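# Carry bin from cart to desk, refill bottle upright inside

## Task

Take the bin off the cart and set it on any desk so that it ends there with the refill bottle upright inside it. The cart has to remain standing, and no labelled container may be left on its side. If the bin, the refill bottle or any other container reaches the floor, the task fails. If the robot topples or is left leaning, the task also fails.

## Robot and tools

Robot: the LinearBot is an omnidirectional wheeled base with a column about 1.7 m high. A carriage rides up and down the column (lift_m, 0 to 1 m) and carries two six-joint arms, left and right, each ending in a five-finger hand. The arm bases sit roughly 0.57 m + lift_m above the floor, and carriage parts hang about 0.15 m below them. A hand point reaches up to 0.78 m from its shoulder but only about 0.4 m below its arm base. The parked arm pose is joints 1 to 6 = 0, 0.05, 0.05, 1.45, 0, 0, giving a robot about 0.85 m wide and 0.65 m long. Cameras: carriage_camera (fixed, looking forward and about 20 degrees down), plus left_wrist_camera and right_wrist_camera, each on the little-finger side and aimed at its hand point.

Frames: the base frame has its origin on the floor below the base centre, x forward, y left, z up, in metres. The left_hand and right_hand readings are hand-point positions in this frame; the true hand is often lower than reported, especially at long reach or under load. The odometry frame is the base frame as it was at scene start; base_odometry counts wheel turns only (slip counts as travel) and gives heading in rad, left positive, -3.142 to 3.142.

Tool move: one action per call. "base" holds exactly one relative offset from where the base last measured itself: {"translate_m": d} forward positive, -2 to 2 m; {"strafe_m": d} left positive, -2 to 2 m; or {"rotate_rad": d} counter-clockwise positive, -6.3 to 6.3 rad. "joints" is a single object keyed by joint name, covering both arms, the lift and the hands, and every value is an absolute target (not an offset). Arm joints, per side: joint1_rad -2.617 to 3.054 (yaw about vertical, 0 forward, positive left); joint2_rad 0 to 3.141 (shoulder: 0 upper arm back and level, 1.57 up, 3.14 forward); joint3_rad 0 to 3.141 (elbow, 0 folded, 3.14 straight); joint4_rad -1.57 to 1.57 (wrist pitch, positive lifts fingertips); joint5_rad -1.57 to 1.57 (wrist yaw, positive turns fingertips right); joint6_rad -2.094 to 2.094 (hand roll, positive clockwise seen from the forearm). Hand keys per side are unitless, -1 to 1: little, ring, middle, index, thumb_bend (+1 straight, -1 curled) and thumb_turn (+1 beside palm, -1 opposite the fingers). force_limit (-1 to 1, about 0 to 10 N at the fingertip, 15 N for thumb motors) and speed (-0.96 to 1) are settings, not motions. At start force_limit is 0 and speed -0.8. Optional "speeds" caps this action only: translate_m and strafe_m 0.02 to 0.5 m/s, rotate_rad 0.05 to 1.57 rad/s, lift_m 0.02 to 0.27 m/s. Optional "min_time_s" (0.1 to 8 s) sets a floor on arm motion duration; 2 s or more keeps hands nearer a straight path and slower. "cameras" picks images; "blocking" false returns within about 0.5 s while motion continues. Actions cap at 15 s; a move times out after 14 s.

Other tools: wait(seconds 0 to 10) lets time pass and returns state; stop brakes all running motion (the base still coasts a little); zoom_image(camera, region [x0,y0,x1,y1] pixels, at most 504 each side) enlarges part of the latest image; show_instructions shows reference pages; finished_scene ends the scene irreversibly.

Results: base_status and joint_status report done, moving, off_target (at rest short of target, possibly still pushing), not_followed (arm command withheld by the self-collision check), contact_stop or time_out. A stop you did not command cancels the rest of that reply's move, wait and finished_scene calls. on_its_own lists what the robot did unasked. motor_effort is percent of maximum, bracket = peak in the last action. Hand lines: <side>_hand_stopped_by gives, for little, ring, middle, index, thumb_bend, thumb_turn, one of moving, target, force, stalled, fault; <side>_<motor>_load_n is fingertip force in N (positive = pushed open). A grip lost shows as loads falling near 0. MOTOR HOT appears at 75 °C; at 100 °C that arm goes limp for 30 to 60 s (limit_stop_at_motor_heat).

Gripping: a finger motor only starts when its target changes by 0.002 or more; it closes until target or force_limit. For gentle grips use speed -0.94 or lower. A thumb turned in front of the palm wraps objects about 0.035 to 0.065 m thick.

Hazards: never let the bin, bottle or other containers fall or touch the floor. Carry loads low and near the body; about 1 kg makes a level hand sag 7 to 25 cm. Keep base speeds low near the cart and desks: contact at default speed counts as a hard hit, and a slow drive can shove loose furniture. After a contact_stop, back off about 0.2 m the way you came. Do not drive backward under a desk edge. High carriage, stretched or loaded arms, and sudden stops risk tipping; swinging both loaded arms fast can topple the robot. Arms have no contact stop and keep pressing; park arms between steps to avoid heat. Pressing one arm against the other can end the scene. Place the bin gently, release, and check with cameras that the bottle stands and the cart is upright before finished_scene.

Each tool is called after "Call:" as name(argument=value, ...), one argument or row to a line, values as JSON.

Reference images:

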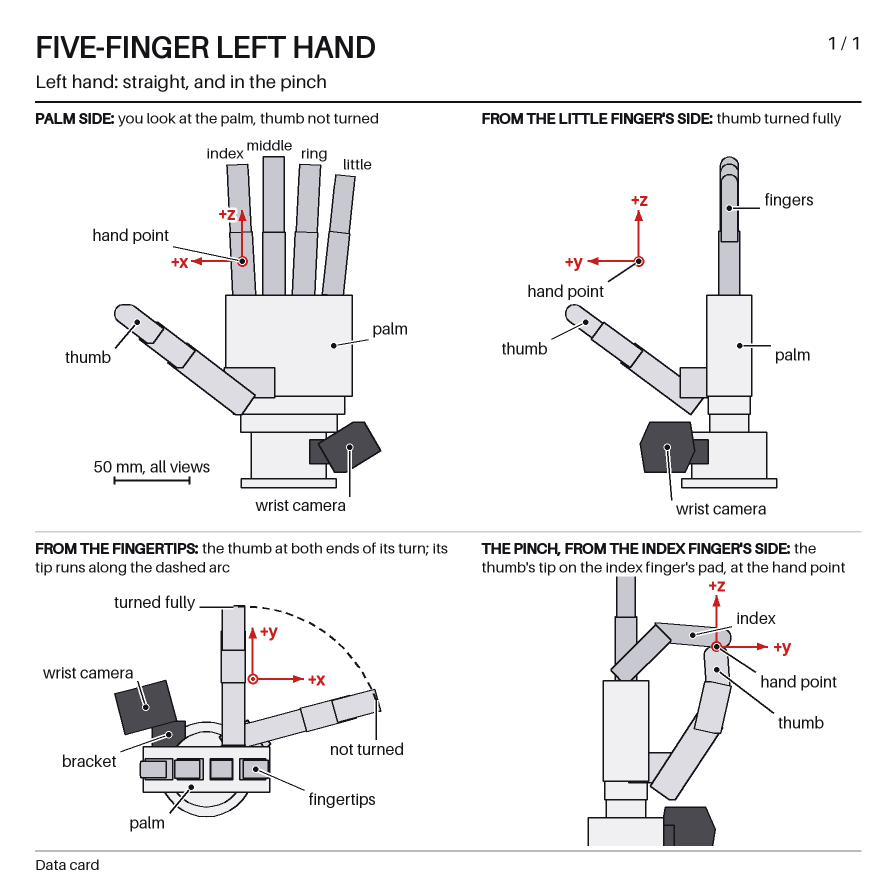

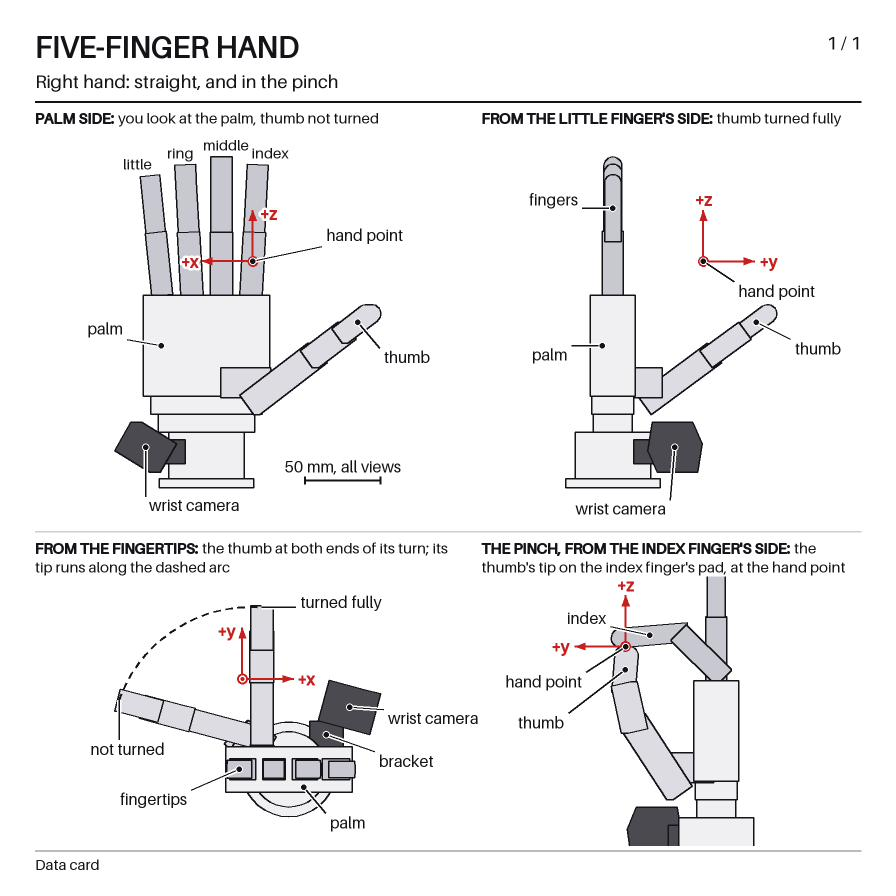

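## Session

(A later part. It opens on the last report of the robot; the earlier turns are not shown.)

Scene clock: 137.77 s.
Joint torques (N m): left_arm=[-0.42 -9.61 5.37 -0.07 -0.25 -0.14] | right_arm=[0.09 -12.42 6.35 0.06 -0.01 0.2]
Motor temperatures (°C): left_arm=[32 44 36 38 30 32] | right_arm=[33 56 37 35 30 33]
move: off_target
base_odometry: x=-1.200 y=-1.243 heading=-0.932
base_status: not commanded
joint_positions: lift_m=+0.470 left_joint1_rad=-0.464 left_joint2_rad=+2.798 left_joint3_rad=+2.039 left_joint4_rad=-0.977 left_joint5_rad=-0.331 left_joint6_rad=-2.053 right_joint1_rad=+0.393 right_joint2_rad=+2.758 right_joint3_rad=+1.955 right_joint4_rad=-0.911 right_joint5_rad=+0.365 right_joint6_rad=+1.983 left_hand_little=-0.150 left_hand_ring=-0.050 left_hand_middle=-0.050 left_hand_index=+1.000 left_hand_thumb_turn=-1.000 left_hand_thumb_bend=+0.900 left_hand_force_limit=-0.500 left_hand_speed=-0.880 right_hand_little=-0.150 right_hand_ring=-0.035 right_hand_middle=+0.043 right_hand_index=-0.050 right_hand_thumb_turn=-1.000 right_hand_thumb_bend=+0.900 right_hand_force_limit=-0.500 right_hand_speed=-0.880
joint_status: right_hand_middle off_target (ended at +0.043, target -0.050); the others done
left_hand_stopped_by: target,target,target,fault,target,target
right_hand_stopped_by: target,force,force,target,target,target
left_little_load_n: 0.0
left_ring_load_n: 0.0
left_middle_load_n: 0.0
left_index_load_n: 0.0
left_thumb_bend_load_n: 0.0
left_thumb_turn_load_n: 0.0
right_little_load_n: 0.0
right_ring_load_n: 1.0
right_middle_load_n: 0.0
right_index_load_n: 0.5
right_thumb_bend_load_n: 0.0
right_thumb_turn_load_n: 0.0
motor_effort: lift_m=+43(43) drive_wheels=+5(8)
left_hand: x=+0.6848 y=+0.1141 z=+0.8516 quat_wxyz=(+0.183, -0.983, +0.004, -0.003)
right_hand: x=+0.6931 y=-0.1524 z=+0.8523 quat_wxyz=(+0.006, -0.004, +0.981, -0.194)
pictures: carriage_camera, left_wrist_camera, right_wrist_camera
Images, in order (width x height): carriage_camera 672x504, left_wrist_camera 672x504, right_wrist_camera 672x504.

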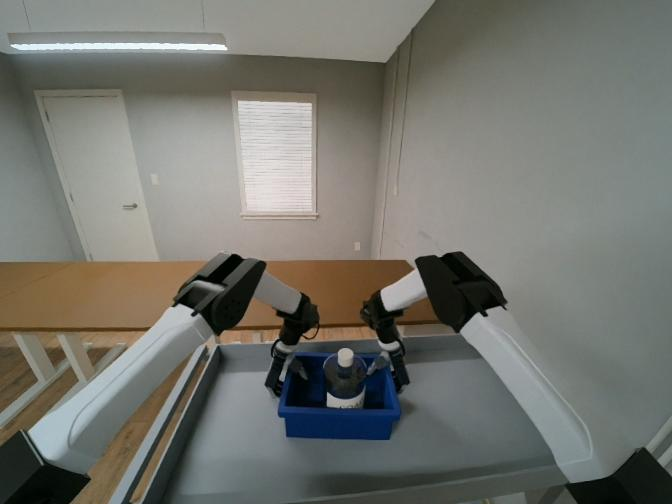

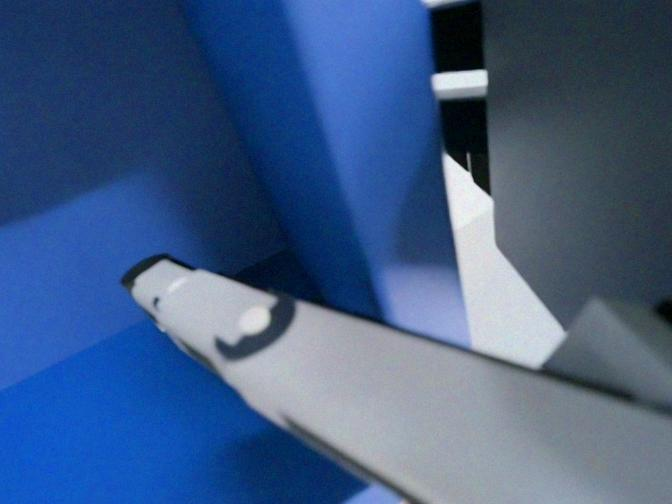

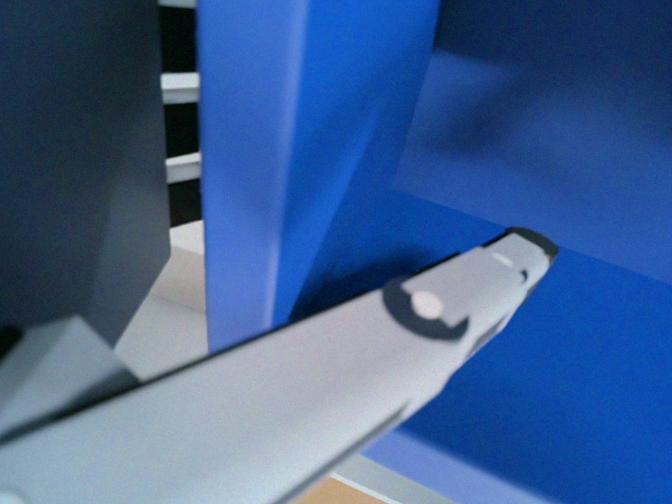

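Call:
move(
  joints={"left_hand_force_limit": -0.2, "right_hand_force_limit": -0.2, "left_hand_speed": -0.8, "right_hand_speed": -0.8, "left_hand_thumb_bend": -0.2, "right_hand_thumb_bend": -0.2},
  cameras=["all"],
)

Call:
zoom_image(
  camera="carriage_camera",
  region=[240, 340, 440, 490],
)

Scene clock: 142.03 s.
Joint torques (N m): left_arm=[-0.2 -9.59 5.37 -0.07 -0.1 -0.14] | right_arm=[0.09 -12.37 6.35 0.05 -0.01 0.21]
Motor temperatures (°C): left_arm=[32 43 36 38 30 32] | right_arm=[33 57 38 35 30 33]
move: off_target
base_odometry: x=-1.200 y=-1.243 heading=-0.932
base_status: not commanded
joint_positions: lift_m=+0.470 left_joint1_rad=-0.466 left_joint2_rad=+2.798 left_joint3_rad=+2.039 left_joint4_rad=-0.977 left_joint5_rad=-0.346 left_joint6_rad=-2.053 right_joint1_rad=+0.393 right_joint2_rad=+2.758 right_joint3_rad=+1.955 right_joint4_rad=-0.911 right_joint5_rad=+0.365 right_joint6_rad=+1.983 left_hand_little=-0.150 left_hand_ring=-0.050 left_hand_middle=-0.050 left_hand_index=+1.000 left_hand_thumb_turn=-1.000 left_hand_thumb_bend=+0.210 left_hand_force_limit=-0.200 left_hand_speed=-0.800 right_hand_little=-0.150 right_hand_ring=-0.035 right_hand_middle=+0.043 right_hand_index=-0.050 right_hand_thumb_turn=-1.000 right_hand_thumb_bend=+0.133 right_hand_force_limit=-0.200 right_hand_speed=-0.800
joint_status: left_hand_thumb_bend off_target (ended at +0.210, target -0.200); right_hand_thumb_bend off_target (ended at +0.133, target -0.200); the others done
left_hand_stopped_by: target,target,target,fault,force,target
right_hand_stopped_by: target,force,force,target,force,target
left_little_load_n: 0.0
left_ring_load_n: 0.0
left_middle_load_n: 3.5
left_index_load_n: 0.0
left_thumb_bend_load_n: 6.0
left_thumb_turn_load_n: 2.0
right_little_load_n: 0.0
right_ring_load_n: 2.0
right_middle_load_n: 0.0
right_index_load_n: 1.0
right_thumb_bend_load_n: 6.5
right_thumb_turn_load_n: 0.0
motor_effort: lift_m=+43(43) drive_wheels=+2(9)
left_hand: x=+0.6857 y=+0.1156 z=+0.8520 quat_wxyz=(+0.190, -0.982, +0.006, -0.006)
right_hand: x=+0.6931 y=-0.1524 z=+0.8523 quat_wxyz=(+0.006, -0.004, +0.981, -0.194)
pictures: carriage_camera, left_wrist_camera, right_wrist_camera
Images, in order (width x height): carriage_camera 672x504, left_wrist_camera 672x504, right_wrist_camera 672x504.

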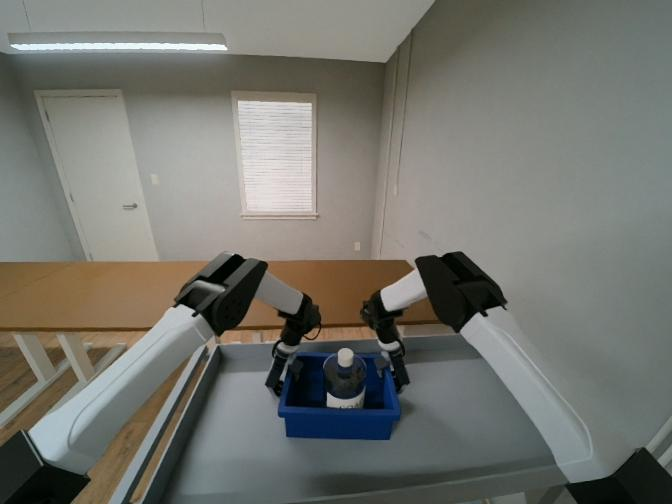

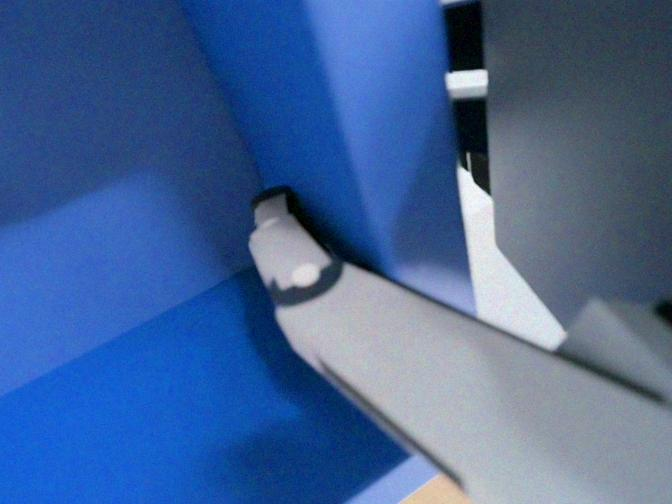

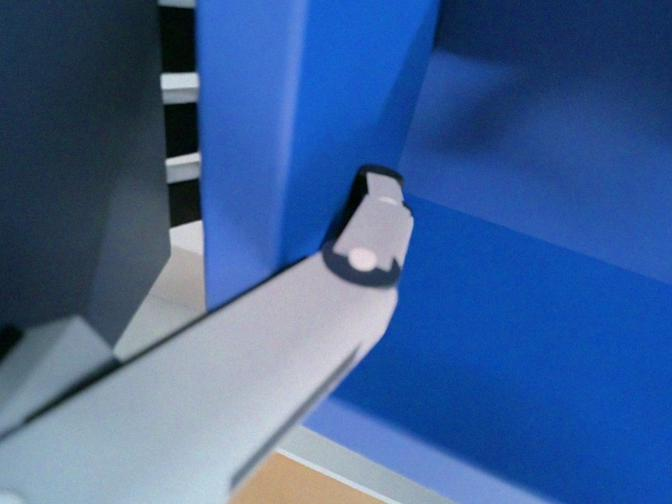

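Scaled by 2.520.

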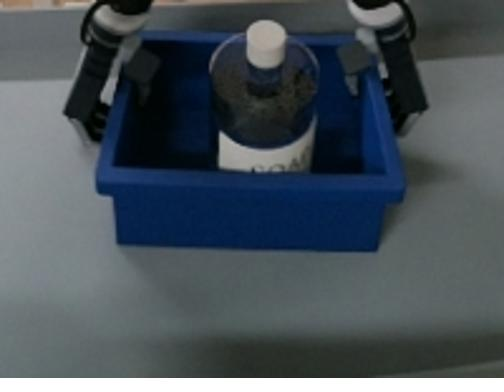

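Call:
move(
  joints={"left_hand_force_limit": 0.5, "right_hand_force_limit": 0.5, "left_hand_speed": -0.88, "right_hand_speed": -0.88, "left_hand_thumb_bend": -0.3, "right_hand_thumb_bend": -0.3, "left_hand_little": -0.5, "left_hand_ring": -0.4, "left_hand_middle": -0.4, "right_hand_little": -0.5, "right_hand_ring": -0.4, "right_hand_middle": -0.4, "right_hand_index": -0.4},
  cameras=["all"],
)

Call:
zoom_image(
  camera="carriage_camera",
  region=[240, 340, 440, 490],
)

Scene clock: 143.47 s.
Joint torques (N m): left_arm=[-0.01 -9.61 5.38 -0.08 -0.04 -0.26] | right_arm=[0.06 -12.37 6.34 0.06 -0.14 0.29]
Motor temperatures (°C): left_arm=[32 43 36 38 30 32] | right_arm=[33 57 38 35 30 33]
move: off_target
base_odometry: x=-1.200 y=-1.243 heading=-0.932
base_status: not commanded
joint_positions: lift_m=+0.470 left_joint1_rad=-0.469 left_joint2_rad=+2.798 left_joint3_rad=+2.039 left_joint4_rad=-0.975 left_joint5_rad=-0.353 left_joint6_rad=-2.042 right_joint1_rad=+0.393 right_joint2_rad=+2.758 right_joint3_rad=+1.955 right_joint4_rad=-0.912 right_joint5_rad=+0.381 right_joint6_rad=+1.975 left_hand_little=-0.414 left_hand_ring=-0.169 left_hand_middle=-0.058 left_hand_index=+1.000 left_hand_thumb_turn=-1.000 left_hand_thumb_bend=+0.197 left_hand_force_limit=+0.500 left_hand_speed=-0.880 right_hand_little=-0.258 right_hand_ring=-0.088 right_hand_middle=-0.009 right_hand_index=-0.092 right_hand_thumb_turn=-1.000 right_hand_thumb_bend=+0.131 right_hand_force_limit=+0.500 right_hand_speed=-0.880
joint_status: left_hand_little off_target (ended at -0.414, target -0.500); left_hand_ring off_target (ended at -0.169, target -0.400); left_hand_middle off_target (ended at -0.058, target -0.400); left_hand_thumb_bend off_target (ended at +0.197, target -0.300); right_hand_little off_target (ended at -0.258, target -0.500); right_hand_ring off_target (ended at -0.088, target -0.400); right_hand_middle off_target (ended at -0.009, target -0.400); right_hand_index off_target (ended at -0.092, target -0.400); right_hand_thumb_bend off_target (ended at +0.131, target -0.300); the others done
left_hand_stopped_by: force,force,force,fault,force,target
right_hand_stopped_by: force,force,force,force,force,target
left_little_load_n: 7.5
left_ring_load_n: 4.5
left_middle_load_n: 3.0
left_index_load_n: 0.0
left_thumb_bend_load_n: 12.5
left_thumb_turn_load_n: 2.5
right_little_load_n: 7.5
right_ring_load_n: 3.5
right_middle_load_n: 4.5
right_index_load_n: 4.0
right_thumb_bend_load_n: 19.5
right_thumb_turn_load_n: 1.5
motor_effort: lift_m=+43(43) drive_wheels=+2(7)
left_hand: x=+0.6856 y=+0.1153 z=+0.8521 quat_wxyz=(+0.193, -0.981, +0.013, -0.008)
right_hand: x=+0.6936 y=-0.1552 z=+0.8527 quat_wxyz=(+0.008, -0.008, +0.979, -0.201)
pictures: carriage_camera, left_wrist_camera, right_wrist_camera
Images, in order (width x height): carriage_camera 672x504, left_wrist_camera 672x504, right_wrist_camera 672x504.

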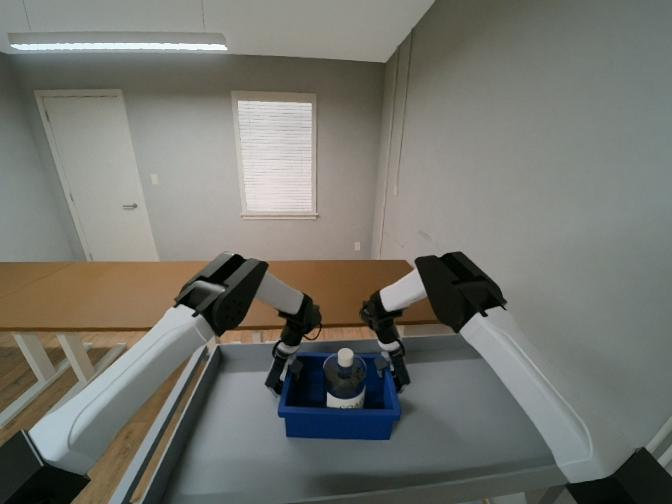

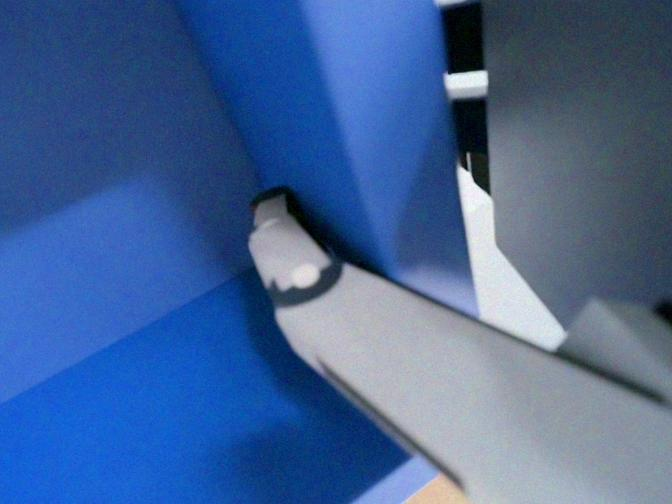

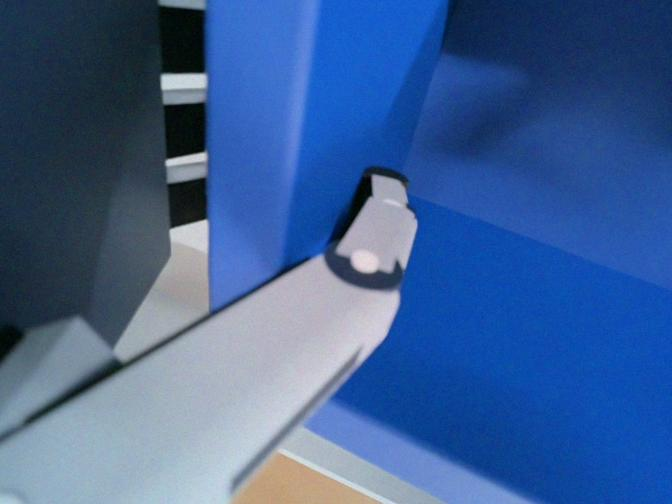

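Scaled by 2.520.

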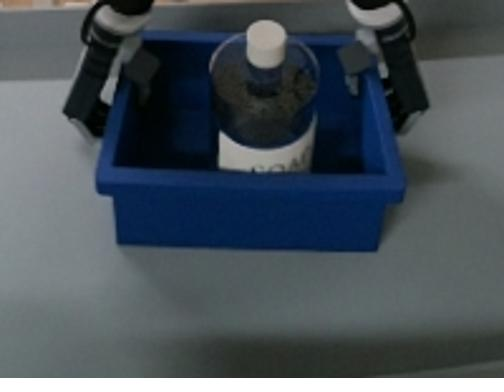

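Call:
move(
  joints={"lift_m": 0.5},
  speeds={"lift_m": 0.03},
  cameras=["all"],
)

Call:
zoom_image(
  camera="carriage_camera",
  region=[240, 340, 440, 490],
)

Scene clock: 145.00 s.
Joint torques (N m): left_arm=[0.1 -11.41 5.27 -0.23 -0.06 -0.28] | right_arm=[-0.16 -14.31 6.27 -0.04 -0.12 0.25]
Motor temperatures (°C): left_arm=[32 43 36 38 30 32] | right_arm=[33 57 38 35 30 33]
move: done
base_odometry: x=-1.200 y=-1.243 heading=-0.932
base_status: not commanded
joint_positions: lift_m=+0.500 left_joint1_rad=-0.470 left_joint2_rad=+2.821 left_joint3_rad=+2.039 left_joint4_rad=-0.964 left_joint5_rad=-0.350 left_joint6_rad=-2.040 right_joint1_rad=+0.396 right_joint2_rad=+2.778 right_joint3_rad=+1.955 right_joint4_rad=-0.908 right_joint5_rad=+0.380 right_joint6_rad=+1.975 left_hand_little=-0.414 left_hand_ring=-0.169 left_hand_middle=-0.058 left_hand_index=+1.000 left_hand_thumb_turn=-1.000 left_hand_thumb_bend=+0.197 left_hand_force_limit=+0.500 left_hand_speed=-0.880 right_hand_little=-0.258 right_hand_ring=-0.088 right_hand_middle=-0.009 right_hand_index=-0.092 right_hand_thumb_turn=-1.000 right_hand_thumb_bend=+0.131 right_hand_force_limit=+0.500 right_hand_speed=-0.880
joint_status: all done
left_hand_stopped_by: force,force,force,fault,force,target
right_hand_stopped_by: force,force,force,force,force,target
left_little_load_n: 5.0
left_ring_load_n: 3.5
left_middle_load_n: 3.5
left_index_load_n: 0.0
left_thumb_bend_load_n: 12.0
left_thumb_turn_load_n: 0.5
right_little_load_n: 5.0
right_ring_load_n: 2.0
right_middle_load_n: 3.0
right_index_load_n: 2.5
right_thumb_bend_load_n: 20.5
right_thumb_turn_load_n: -1.5
motor_effort: lift_m=+45(48) drive_wheels=-3(6)
left_hand: x=+0.6811 y=+0.1160 z=+0.8709 quat_wxyz=(+0.194, -0.981, +0.016, -0.002)
right_hand: x=+0.6882 y=-0.1557 z=+0.8730 quat_wxyz=(+0.001, -0.011, +0.979, -0.204)
pictures: carriage_camera, left_wrist_camera, right_wrist_camera
Images, in order (width x height): carriage_camera 672x504, left_wrist_camera 672x504, right_wrist_camera 672x504.

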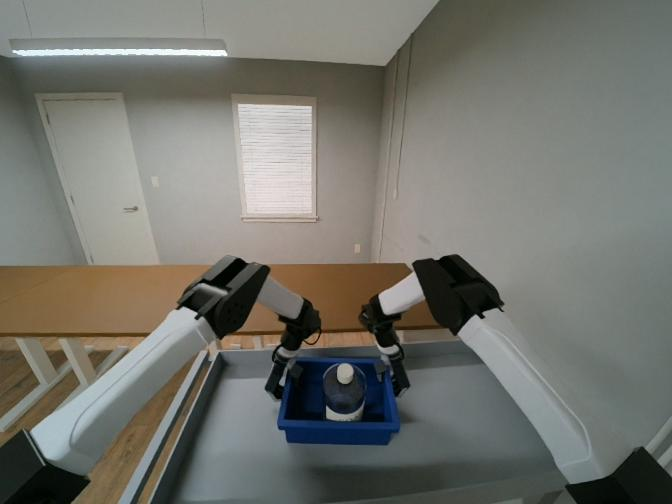

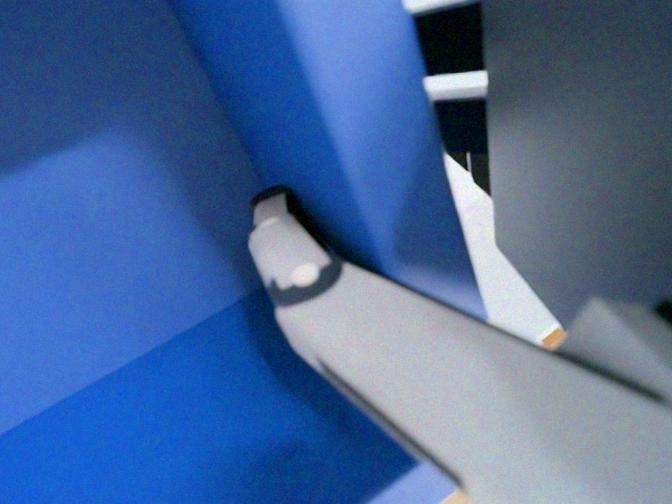

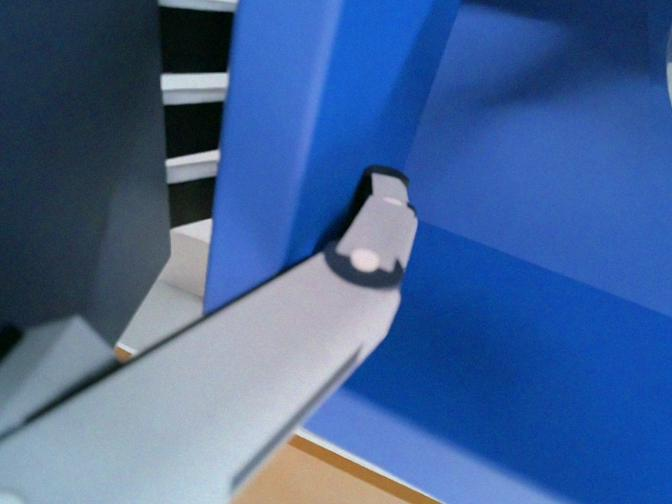

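Scaled by 2.520.

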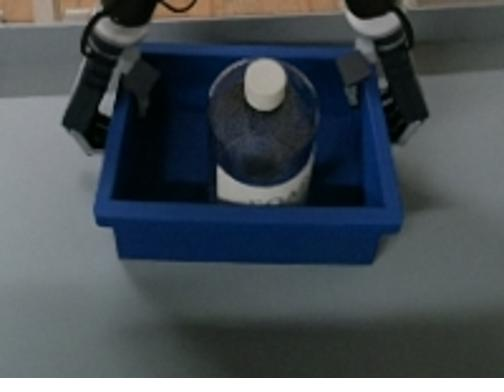

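Call:
move(
  joints={"lift_m": 0.54},
  speeds={"lift_m": 0.05},
  cameras=["carriage_camera"],
)

Call:
zoom_image(
  camera="carriage_camera",
  region=[240, 340, 440, 490],
)

Scene clock: 146.30 s.
Joint torques (N m): left_arm=[0.16 -11.89 5.31 -0.42 0.19 -0.2] | right_arm=[-0.16 -15.51 6.26 -0.41 -0.12 0.3]
Motor temperatures (°C): left_arm=[32 43 36 38 30 32] | right_arm=[33 57 38 35 30 33]
move: done
base_odometry: x=-1.200 y=-1.243 heading=-0.932
base_status: not commanded
joint_positions: lift_m=+0.540 left_joint1_rad=-0.471 left_joint2_rad=+2.827 left_joint3_rad=+2.039 left_joint4_rad=-0.939 left_joint5_rad=-0.377 left_joint6_rad=-2.047 right_joint1_rad=+0.396 right_joint2_rad=+2.790 right_joint3_rad=+1.955 right_joint4_rad=-0.857 right_joint5_rad=+0.378 right_joint6_rad=+1.976 left_hand_little=-0.414 left_hand_ring=-0.169 left_hand_middle=-0.058 left_hand_index=+1.000 left_hand_thumb_turn=-1.000 left_hand_thumb_bend=+0.197 left_hand_force_limit=+0.500 left_hand_speed=-0.880 right_hand_little=-0.258 right_hand_ring=-0.088 right_hand_middle=-0.009 right_hand_index=-0.092 right_hand_thumb_turn=-1.000 right_hand_thumb_bend=+0.131 right_hand_force_limit=+0.500 right_hand_speed=-0.880
joint_status: all done
left_hand_stopped_by: force,force,force,fault,force,target
right_hand_stopped_by: force,force,force,force,force,target
left_little_load_n: 9.0
left_ring_load_n: 4.5
left_middle_load_n: 4.0
left_index_load_n: -0.5
left_thumb_bend_load_n: 12.0
left_thumb_turn_load_n: 0.0
right_little_load_n: 12.0
right_ring_load_n: 3.0
right_middle_load_n: 3.0
right_index_load_n: 2.0
right_thumb_bend_load_n: 20.0
right_thumb_turn_load_n: -2.5
motor_effort: lift_m=+45(50) drive_wheels=-1(7)
left_hand: x=+0.6884 y=+0.1184 z=+0.9093 quat_wxyz=(+0.201, -0.979, +0.012, -0.017)
right_hand: x=+0.6972 y=-0.1514 z=+0.9078 quat_wxyz=(+0.018, -0.007, +0.980, -0.196)
Images, in order (width x height): carriage_camera 672x504.

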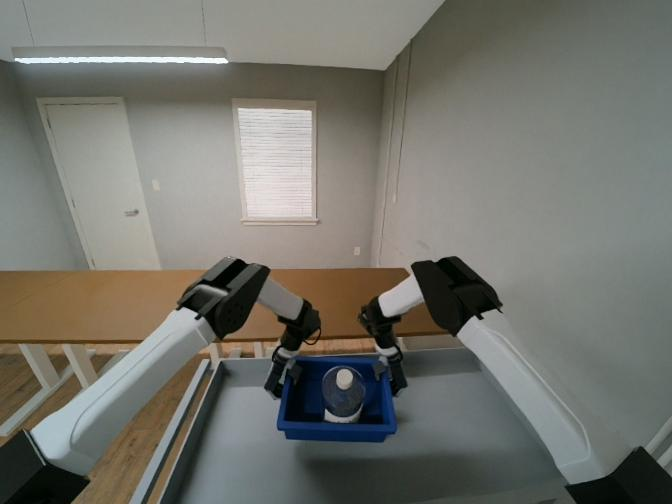

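Scaled by 2.520.

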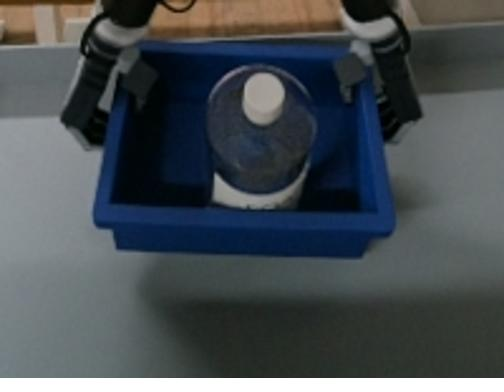

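Call:
move(
  joints={"lift_m": 0.62, "left_joint4_rad": -1.08, "right_joint4_rad": -1.0},
  speeds={"lift_m": 0.06},
  min_time_s=1.5,
  cameras=["all"],
)

Call:
zoom_image(
  camera="carriage_camera",
  region=[240, 340, 440, 490],
)

Scene clock: 148.63 s.
Joint torques (N m): left_arm=[0.34 -12.25 5.19 -1 -0.01 -0.18] | right_arm=[-0.72 -15.79 6.2 -0.92 0 0.25]
Motor temperatures (°C): left_arm=[32 44 36 38 30 32] | right_arm=[33 58 38 35 30 33]
move: off_target
base_odometry: x=-1.200 y=-1.243 heading=-0.932
base_status: not commanded
joint_positions: lift_m=+0.620 left_joint1_rad=-0.473 left_joint2_rad=+2.831 left_joint3_rad=+2.039 left_joint4_rad=-0.992 left_joint5_rad=-0.355 left_joint6_rad=-2.050 right_joint1_rad=+0.402 right_joint2_rad=+2.794 right_joint3_rad=+1.955 right_joint4_rad=-0.910 right_joint5_rad=+0.363 right_joint6_rad=+1.979 left_hand_little=-0.414 left_hand_ring=-0.169 left_hand_middle=-0.058 left_hand_index=+1.000 left_hand_thumb_turn=-1.000 left_hand_thumb_bend=+0.197 left_hand_force_limit=+0.500 left_hand_speed=-0.880 right_hand_little=-0.258 right_hand_ring=-0.088 right_hand_middle=-0.009 right_hand_index=-0.092 right_hand_thumb_turn=-1.000 right_hand_thumb_bend=+0.131 right_hand_force_limit=+0.500 right_hand_speed=-0.880
joint_status: left_joint4_rad off_target (ended at -0.992, target -1.080); right_joint4_rad off_target (ended at -0.910, target -1.000); the others done
left_hand_stopped_by: force,force,force,fault,force,target
right_hand_stopped_by: force,force,force,force,force,target
left_little_load_n: 9.5
left_ring_load_n: 4.0
left_middle_load_n: 3.5
left_index_load_n: 0.0
left_thumb_bend_load_n: 12.0
left_thumb_turn_load_n: 0.5
right_little_load_n: 12.0
right_ring_load_n: 3.0
right_middle_load_n: 3.0
right_index_load_n: 2.0
right_thumb_bend_load_n: 19.5
right_thumb_turn_load_n: -1.5
motor_effort: lift_m=+46(52) drive_wheels=+6(7)
left_hand: x=+0.6718 y=+0.1210 z=+0.9862 quat_wxyz=(+0.204, -0.979, +0.016, +0.013)
right_hand: x=+0.6807 y=-0.1522 z=+0.9850 quat_wxyz=(-0.010, -0.013, +0.980, -0.200)
pictures: carriage_camera, left_wrist_camera, right_wrist_camera
Images, in order (width x height): carriage_camera 672x504, left_wrist_camera 672x504, right_wrist_camera 672x504.

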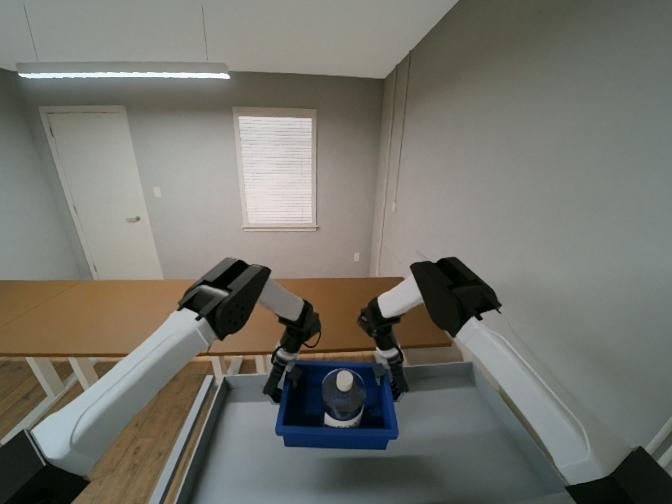

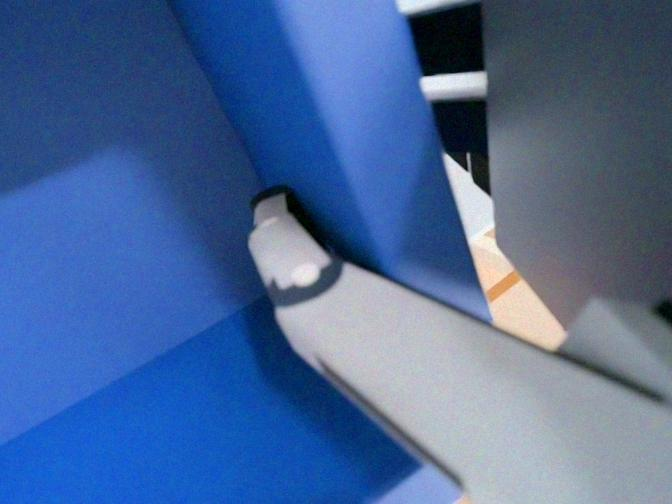

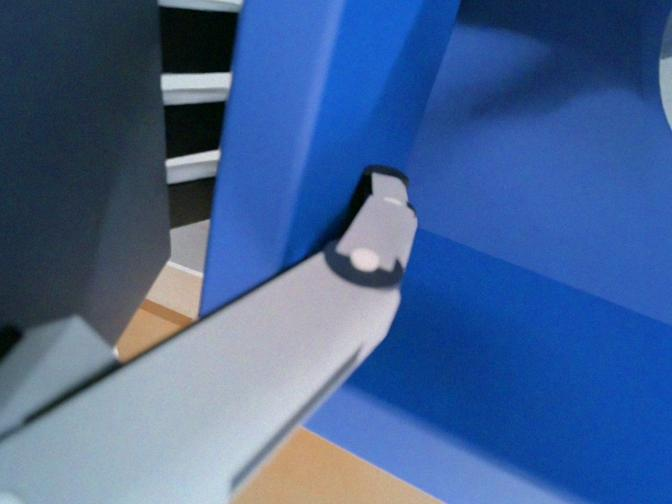

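Scaled by 2.520.

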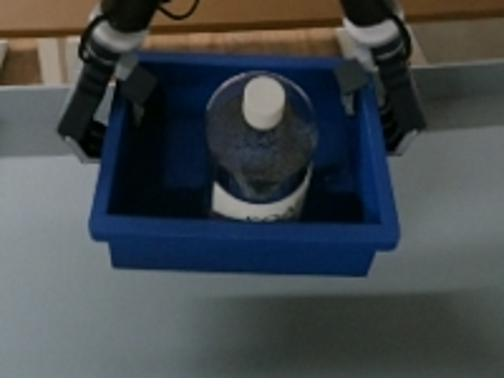

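Call:
move(
  joints={"lift_m": 0.68},
  speeds={"lift_m": 0.06},
)

Call:
move(
  base={"translate_m": -0.25},
  speeds={"translate_m": 0.12},
  cameras=["carriage_camera"],
)

Scene clock: 150.87 s.
Joint torques (N m): left_arm=[0.34 -12.29 5.19 -0.97 -0.05 -0.19] | right_arm=[-0.8 -16.05 6.08 -0.86 0.05 0.25]
Motor temperatures (°C): left_arm=[32 44 36 39 30 32] | right_arm=[33 58 38 35 30 33]
move: done
base_odometry: x=-1.200 y=-1.243 heading=-0.932
base_status: not commanded
joint_positions: lift_m=+0.680 left_joint1_rad=-0.473 left_joint2_rad=+2.833 left_joint3_rad=+2.039 left_joint4_rad=-0.996 left_joint5_rad=-0.353 left_joint6_rad=-2.050 right_joint1_rad=+0.403 right_joint2_rad=+2.797 right_joint3_rad=+1.955 right_joint4_rad=-0.911 right_joint5_rad=+0.360 right_joint6_rad=+1.979 left_hand_little=-0.414 left_hand_ring=-0.169 left_hand_middle=-0.058 left_hand_index=+1.000 left_hand_thumb_turn=-1.000 left_hand_thumb_bend=+0.197 left_hand_force_limit=+0.500 left_hand_speed=-0.880 right_hand_little=-0.258 right_hand_ring=-0.088 right_hand_middle=-0.009 right_hand_index=-0.092 right_hand_thumb_turn=-1.000 right_hand_thumb_bend=+0.131 right_hand_force_limit=+0.500 right_hand_speed=-0.880
joint_status: all done
left_hand_stopped_by: force,force,force,fault,force,target
right_hand_stopped_by: force,force,force,force,force,target
left_little_load_n: 10.5
left_ring_load_n: 4.0
left_middle_load_n: 3.0
left_index_load_n: 0.0
left_thumb_bend_load_n: 12.0
left_thumb_turn_load_n: 0.0
right_little_load_n: 12.5
right_ring_load_n: 3.0
right_middle_load_n: 2.5
right_index_load_n: 1.5
right_thumb_bend_load_n: 19.5
right_thumb_turn_load_n: -2.0
motor_effort: lift_m=+46(53) drive_wheels=-3(7)
left_hand: x=+0.6702 y=+0.1212 z=+1.0454 quat_wxyz=(+0.204, -0.979, +0.016, +0.015)
right_hand: x=+0.6791 y=-0.1519 z=+1.0436 quat_wxyz=(-0.012, -0.013, +0.980, -0.199)
pictures: none

Scene clock: 153.73 s.
Joint torques (N m): left_arm=[0.42 -12.31 5.16 -0.96 -0.04 -0.17] | right_arm=[-0.8 -16.02 6.11 -0.93 0.03 0.25]
Motor temperatures (°C): left_arm=[32 45 36 39 30 32] | right_arm=[33 60 38 35 30 33]
move: done
base_odometry: x=-1.349 y=-1.043 heading=-0.933
base_status: done
joint_positions: lift_m=+0.680 left_joint1_rad=-0.473 left_joint2_rad=+2.833 left_joint3_rad=+2.039 left_joint4_rad=-0.999 left_joint5_rad=-0.354 left_joint6_rad=-2.050 right_joint1_rad=+0.404 right_joint2_rad=+2.797 right_joint3_rad=+1.955 right_joint4_rad=-0.915 right_joint5_rad=+0.360 right_joint6_rad=+1.980 left_hand_little=-0.414 left_hand_ring=-0.169 left_hand_middle=-0.058 left_hand_index=+1.000 left_hand_thumb_turn=-1.000 left_hand_thumb_bend=+0.197 left_hand_force_limit=+0.500 left_hand_speed=-0.880 right_hand_little=-0.258 right_hand_ring=-0.088 right_hand_middle=-0.009 right_hand_index=-0.092 right_hand_thumb_turn=-1.000 right_hand_thumb_bend=+0.131 right_hand_force_limit=+0.500 right_hand_speed=-0.880
joint_status: not commanded
left_hand_stopped_by: force,force,force,fault,force,target
right_hand_stopped_by: force,force,force,force,force,target
left_little_load_n: 10.5
left_ring_load_n: 4.0
left_middle_load_n: 3.0
left_index_load_n: 0.0
left_thumb_bend_load_n: 12.0
left_thumb_turn_load_n: 0.0
right_little_load_n: 12.5
right_ring_load_n: 2.5
right_middle_load_n: 3.0
right_index_load_n: 2.5
right_thumb_bend_load_n: 19.0
right_thumb_turn_load_n: -2.0
motor_effort: lift_m=+46(46) drive_wheels=-2(17)
left_hand: x=+0.6694 y=+0.1217 z=+1.0455 quat_wxyz=(+0.206, -0.978, +0.016, +0.017)
right_hand: x=+0.6780 y=-0.1516 z=+1.0436 quat_wxyz=(-0.013, -0.014, +0.980, -0.200)
Images, in order (width x height): carriage_camera 672x504.

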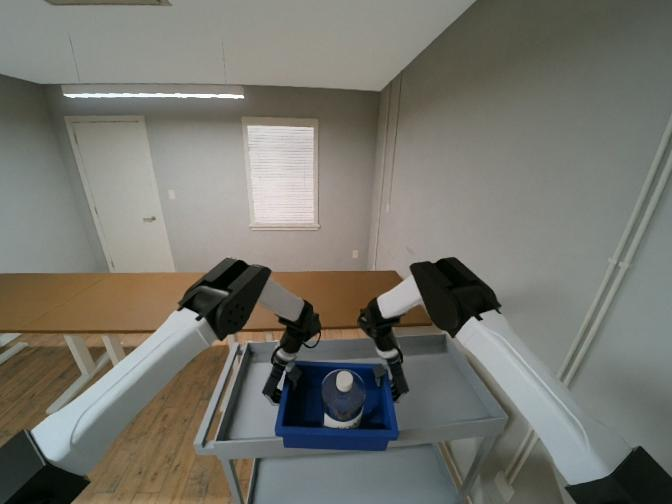

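Call:
move(
  base={"strafe_m": 1.1},
  speeds={"strafe_m": 0.2},
  cameras=["carriage_camera"],
)

Scene clock: 160.60 s.
Joint torques (N m): left_arm=[0.28 -12.27 5.18 -0.96 -0.04 -0.17] | right_arm=[-0.88 -15.97 6.12 -0.94 0.04 0.23]
Motor temperatures (°C): left_arm=[32 47 36 39 30 32] | right_arm=[33 63 38 35 30 33]
move: done
base_odometry: x=-0.466 y=-0.387 heading=-0.932
base_status: done
joint_positions: lift_m=+0.680 left_joint1_rad=-0.472 left_joint2_rad=+2.833 left_joint3_rad=+2.039 left_joint4_rad=-0.999 left_joint5_rad=-0.353 left_joint6_rad=-2.050 right_joint1_rad=+0.405 right_joint2_rad=+2.797 right_joint3_rad=+1.955 right_joint4_rad=-0.914 right_joint5_rad=+0.360 right_joint6_rad=+1.980 left_hand_little=-0.414 left_hand_ring=-0.169 left_hand_middle=-0.058 left_hand_index=+1.000 left_hand_thumb_turn=-1.000 left_hand_thumb_bend=+0.197 left_hand_force_limit=+0.500 left_hand_speed=-0.880 right_hand_little=-0.258 right_hand_ring=-0.088 right_hand_middle=-0.009 right_hand_index=-0.092 right_hand_thumb_turn=-1.000 right_hand_thumb_bend=+0.131 right_hand_force_limit=+0.500 right_hand_speed=-0.880
joint_status: not commanded
left_hand_stopped_by: force,force,force,fault,force,target
right_hand_stopped_by: force,force,force,force,force,target
left_little_load_n: 11.0
left_ring_load_n: 4.5
left_middle_load_n: 3.5
left_index_load_n: 0.0
left_thumb_bend_load_n: 12.0
left_thumb_turn_load_n: 0.0
right_little_load_n: 12.0
right_ring_load_n: 2.5
right_middle_load_n: 2.5
right_index_load_n: 2.5
right_thumb_bend_load_n: 19.0
right_thumb_turn_load_n: -1.5
motor_effort: lift_m=+46(46) drive_wheels=-6(13)
left_hand: x=+0.6695 y=+0.1220 z=+1.0455 quat_wxyz=(+0.205, -0.978, +0.016, +0.017)
right_hand: x=+0.6782 y=-0.1513 z=+1.0437 quat_wxyz=(-0.013, -0.014, +0.980, -0.200)
Images, in order (width x height): carriage_camera 672x504.

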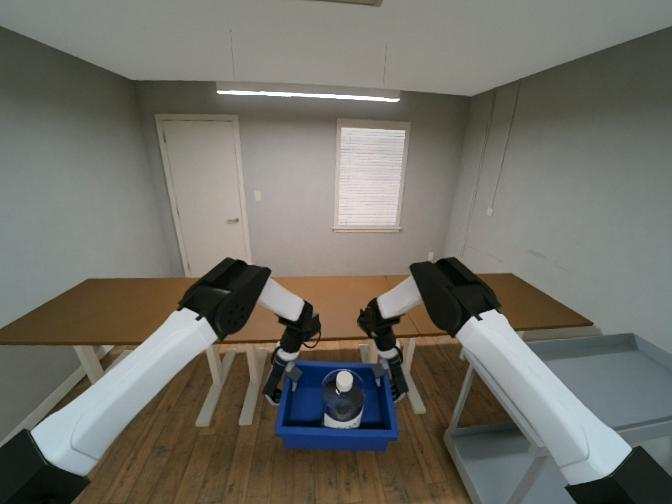

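Call:
move(
  base={"strafe_m": 0.12},
  speeds={"strafe_m": 0.15},
)

Call:
move(
  base={"translate_m": 0.45},
  speeds={"translate_m": 0.15},
  cameras=["carriage_camera"],
)

Call:
zoom_image(
  camera="carriage_camera",
  region=[200, 260, 480, 470],
)

Scene clock: 162.57 s.
Joint torques (N m): left_arm=[0.43 -12.29 5.23 -0.95 -0.03 -0.17] | right_arm=[-0.94 -16.02 6.15 -0.93 0.04 0.24]
Motor temperatures (°C): left_arm=[32 47 36 39 30 32] | right_arm=[33 63 38 36 30 33]
move: done
base_odometry: x=-0.370 y=-0.315 heading=-0.932
base_status: done
joint_positions: lift_m=+0.680 left_joint1_rad=-0.474 left_joint2_rad=+2.833 left_joint3_rad=+2.039 left_joint4_rad=-0.999 left_joint5_rad=-0.354 left_joint6_rad=-2.050 right_joint1_rad=+0.405 right_joint2_rad=+2.797 right_joint3_rad=+1.955 right_joint4_rad=-0.915 right_joint5_rad=+0.359 right_joint6_rad=+1.981 left_hand_little=-0.414 left_hand_ring=-0.169 left_hand_middle=-0.058 left_hand_index=+1.000 left_hand_thumb_turn=-1.000 left_hand_thumb_bend=+0.197 left_hand_force_limit=+0.500 left_hand_speed=-0.880 right_hand_little=-0.258 right_hand_ring=-0.088 right_hand_middle=-0.009 right_hand_index=-0.092 right_hand_thumb_turn=-1.000 right_hand_thumb_bend=+0.131 right_hand_force_limit=+0.500 right_hand_speed=-0.880
joint_status: not commanded
left_hand_stopped_by: force,force,force,fault,force,target
right_hand_stopped_by: force,force,force,force,force,target
left_little_load_n: 10.0
left_ring_load_n: 3.5
left_middle_load_n: 3.0
left_index_load_n: 0.0
left_thumb_bend_load_n: 12.0
left_thumb_turn_load_n: 0.5
right_little_load_n: 12.5
right_ring_load_n: 2.5
right_middle_load_n: 2.5
right_index_load_n: 2.5
right_thumb_bend_load_n: 19.0
right_thumb_turn_load_n: -1.5
motor_effort: lift_m=+46(46) drive_wheels=-4(14)
left_hand: x=+0.6692 y=+0.1216 z=+1.0455 quat_wxyz=(+0.206, -0.978, +0.017, +0.017)
right_hand: x=+0.6779 y=-0.1513 z=+1.0436 quat_wxyz=(-0.014, -0.014, +0.980, -0.199)
pictures: none

Scene clock: 166.47 s.
Joint torques (N m): left_arm=[0.4 -12.31 5.19 -0.94 -0.02 -0.18] | right_arm=[-0.94 -16.02 6.12 -0.92 0.04 0.22]
Motor temperatures (°C): left_arm=[32 48 36 39 30 32] | right_arm=[33 65 39 36 30 33]
move: done
base_odometry: x=-0.101 y=-0.676 heading=-0.930
base_status: done
joint_positions: lift_m=+0.680 left_joint1_rad=-0.474 left_joint2_rad=+2.833 left_joint3_rad=+2.039 left_joint4_rad=-1.001 left_joint5_rad=-0.355 left_joint6_rad=-2.050 right_joint1_rad=+0.405 right_joint2_rad=+2.797 right_joint3_rad=+1.955 right_joint4_rad=-0.916 right_joint5_rad=+0.358 right_joint6_rad=+1.981 left_hand_little=-0.414 left_hand_ring=-0.169 left_hand_middle=-0.058 left_hand_index=+1.000 left_hand_thumb_turn=-1.000 left_hand_thumb_bend=+0.197 left_hand_force_limit=+0.500 left_hand_speed=-0.880 right_hand_little=-0.258 right_hand_ring=-0.088 right_hand_middle=-0.009 right_hand_index=-0.092 right_hand_thumb_turn=-1.000 right_hand_thumb_bend=+0.131 right_hand_force_limit=+0.500 right_hand_speed=-0.880
joint_status: not commanded
left_hand_stopped_by: force,force,force,fault,force,target
right_hand_stopped_by: force,force,force,force,force,target
left_little_load_n: 10.5
left_ring_load_n: 3.5
left_middle_load_n: 3.0
left_index_load_n: 0.0
left_thumb_bend_load_n: 12.0
left_thumb_turn_load_n: 0.5
right_little_load_n: 12.5
right_ring_load_n: 2.5
right_middle_load_n: 2.5
right_index_load_n: 2.0
right_thumb_bend_load_n: 19.0
right_thumb_turn_load_n: -1.5
motor_effort: lift_m=+46(46) drive_wheels=-14(22)
left_hand: x=+0.6689 y=+0.1219 z=+1.0455 quat_wxyz=(+0.206, -0.978, +0.017, +0.017)
right_hand: x=+0.6775 y=-0.1509 z=+1.0436 quat_wxyz=(-0.014, -0.014, +0.980, -0.199)
Images, in order (width x height): carriage_camera 672x504.

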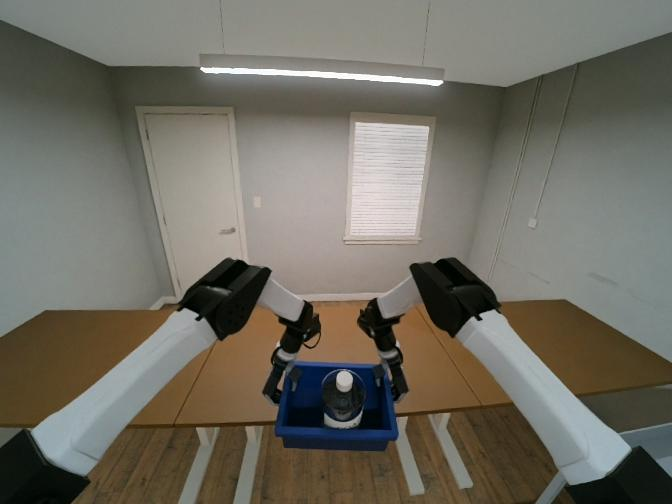

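Scaled by 1.800.

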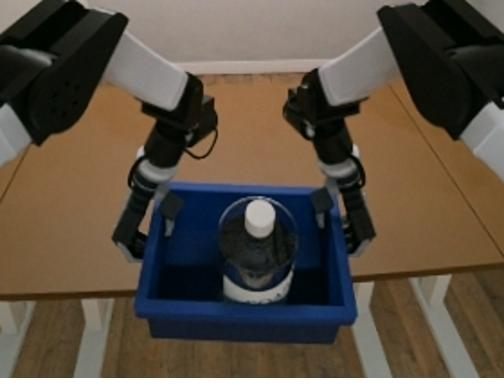

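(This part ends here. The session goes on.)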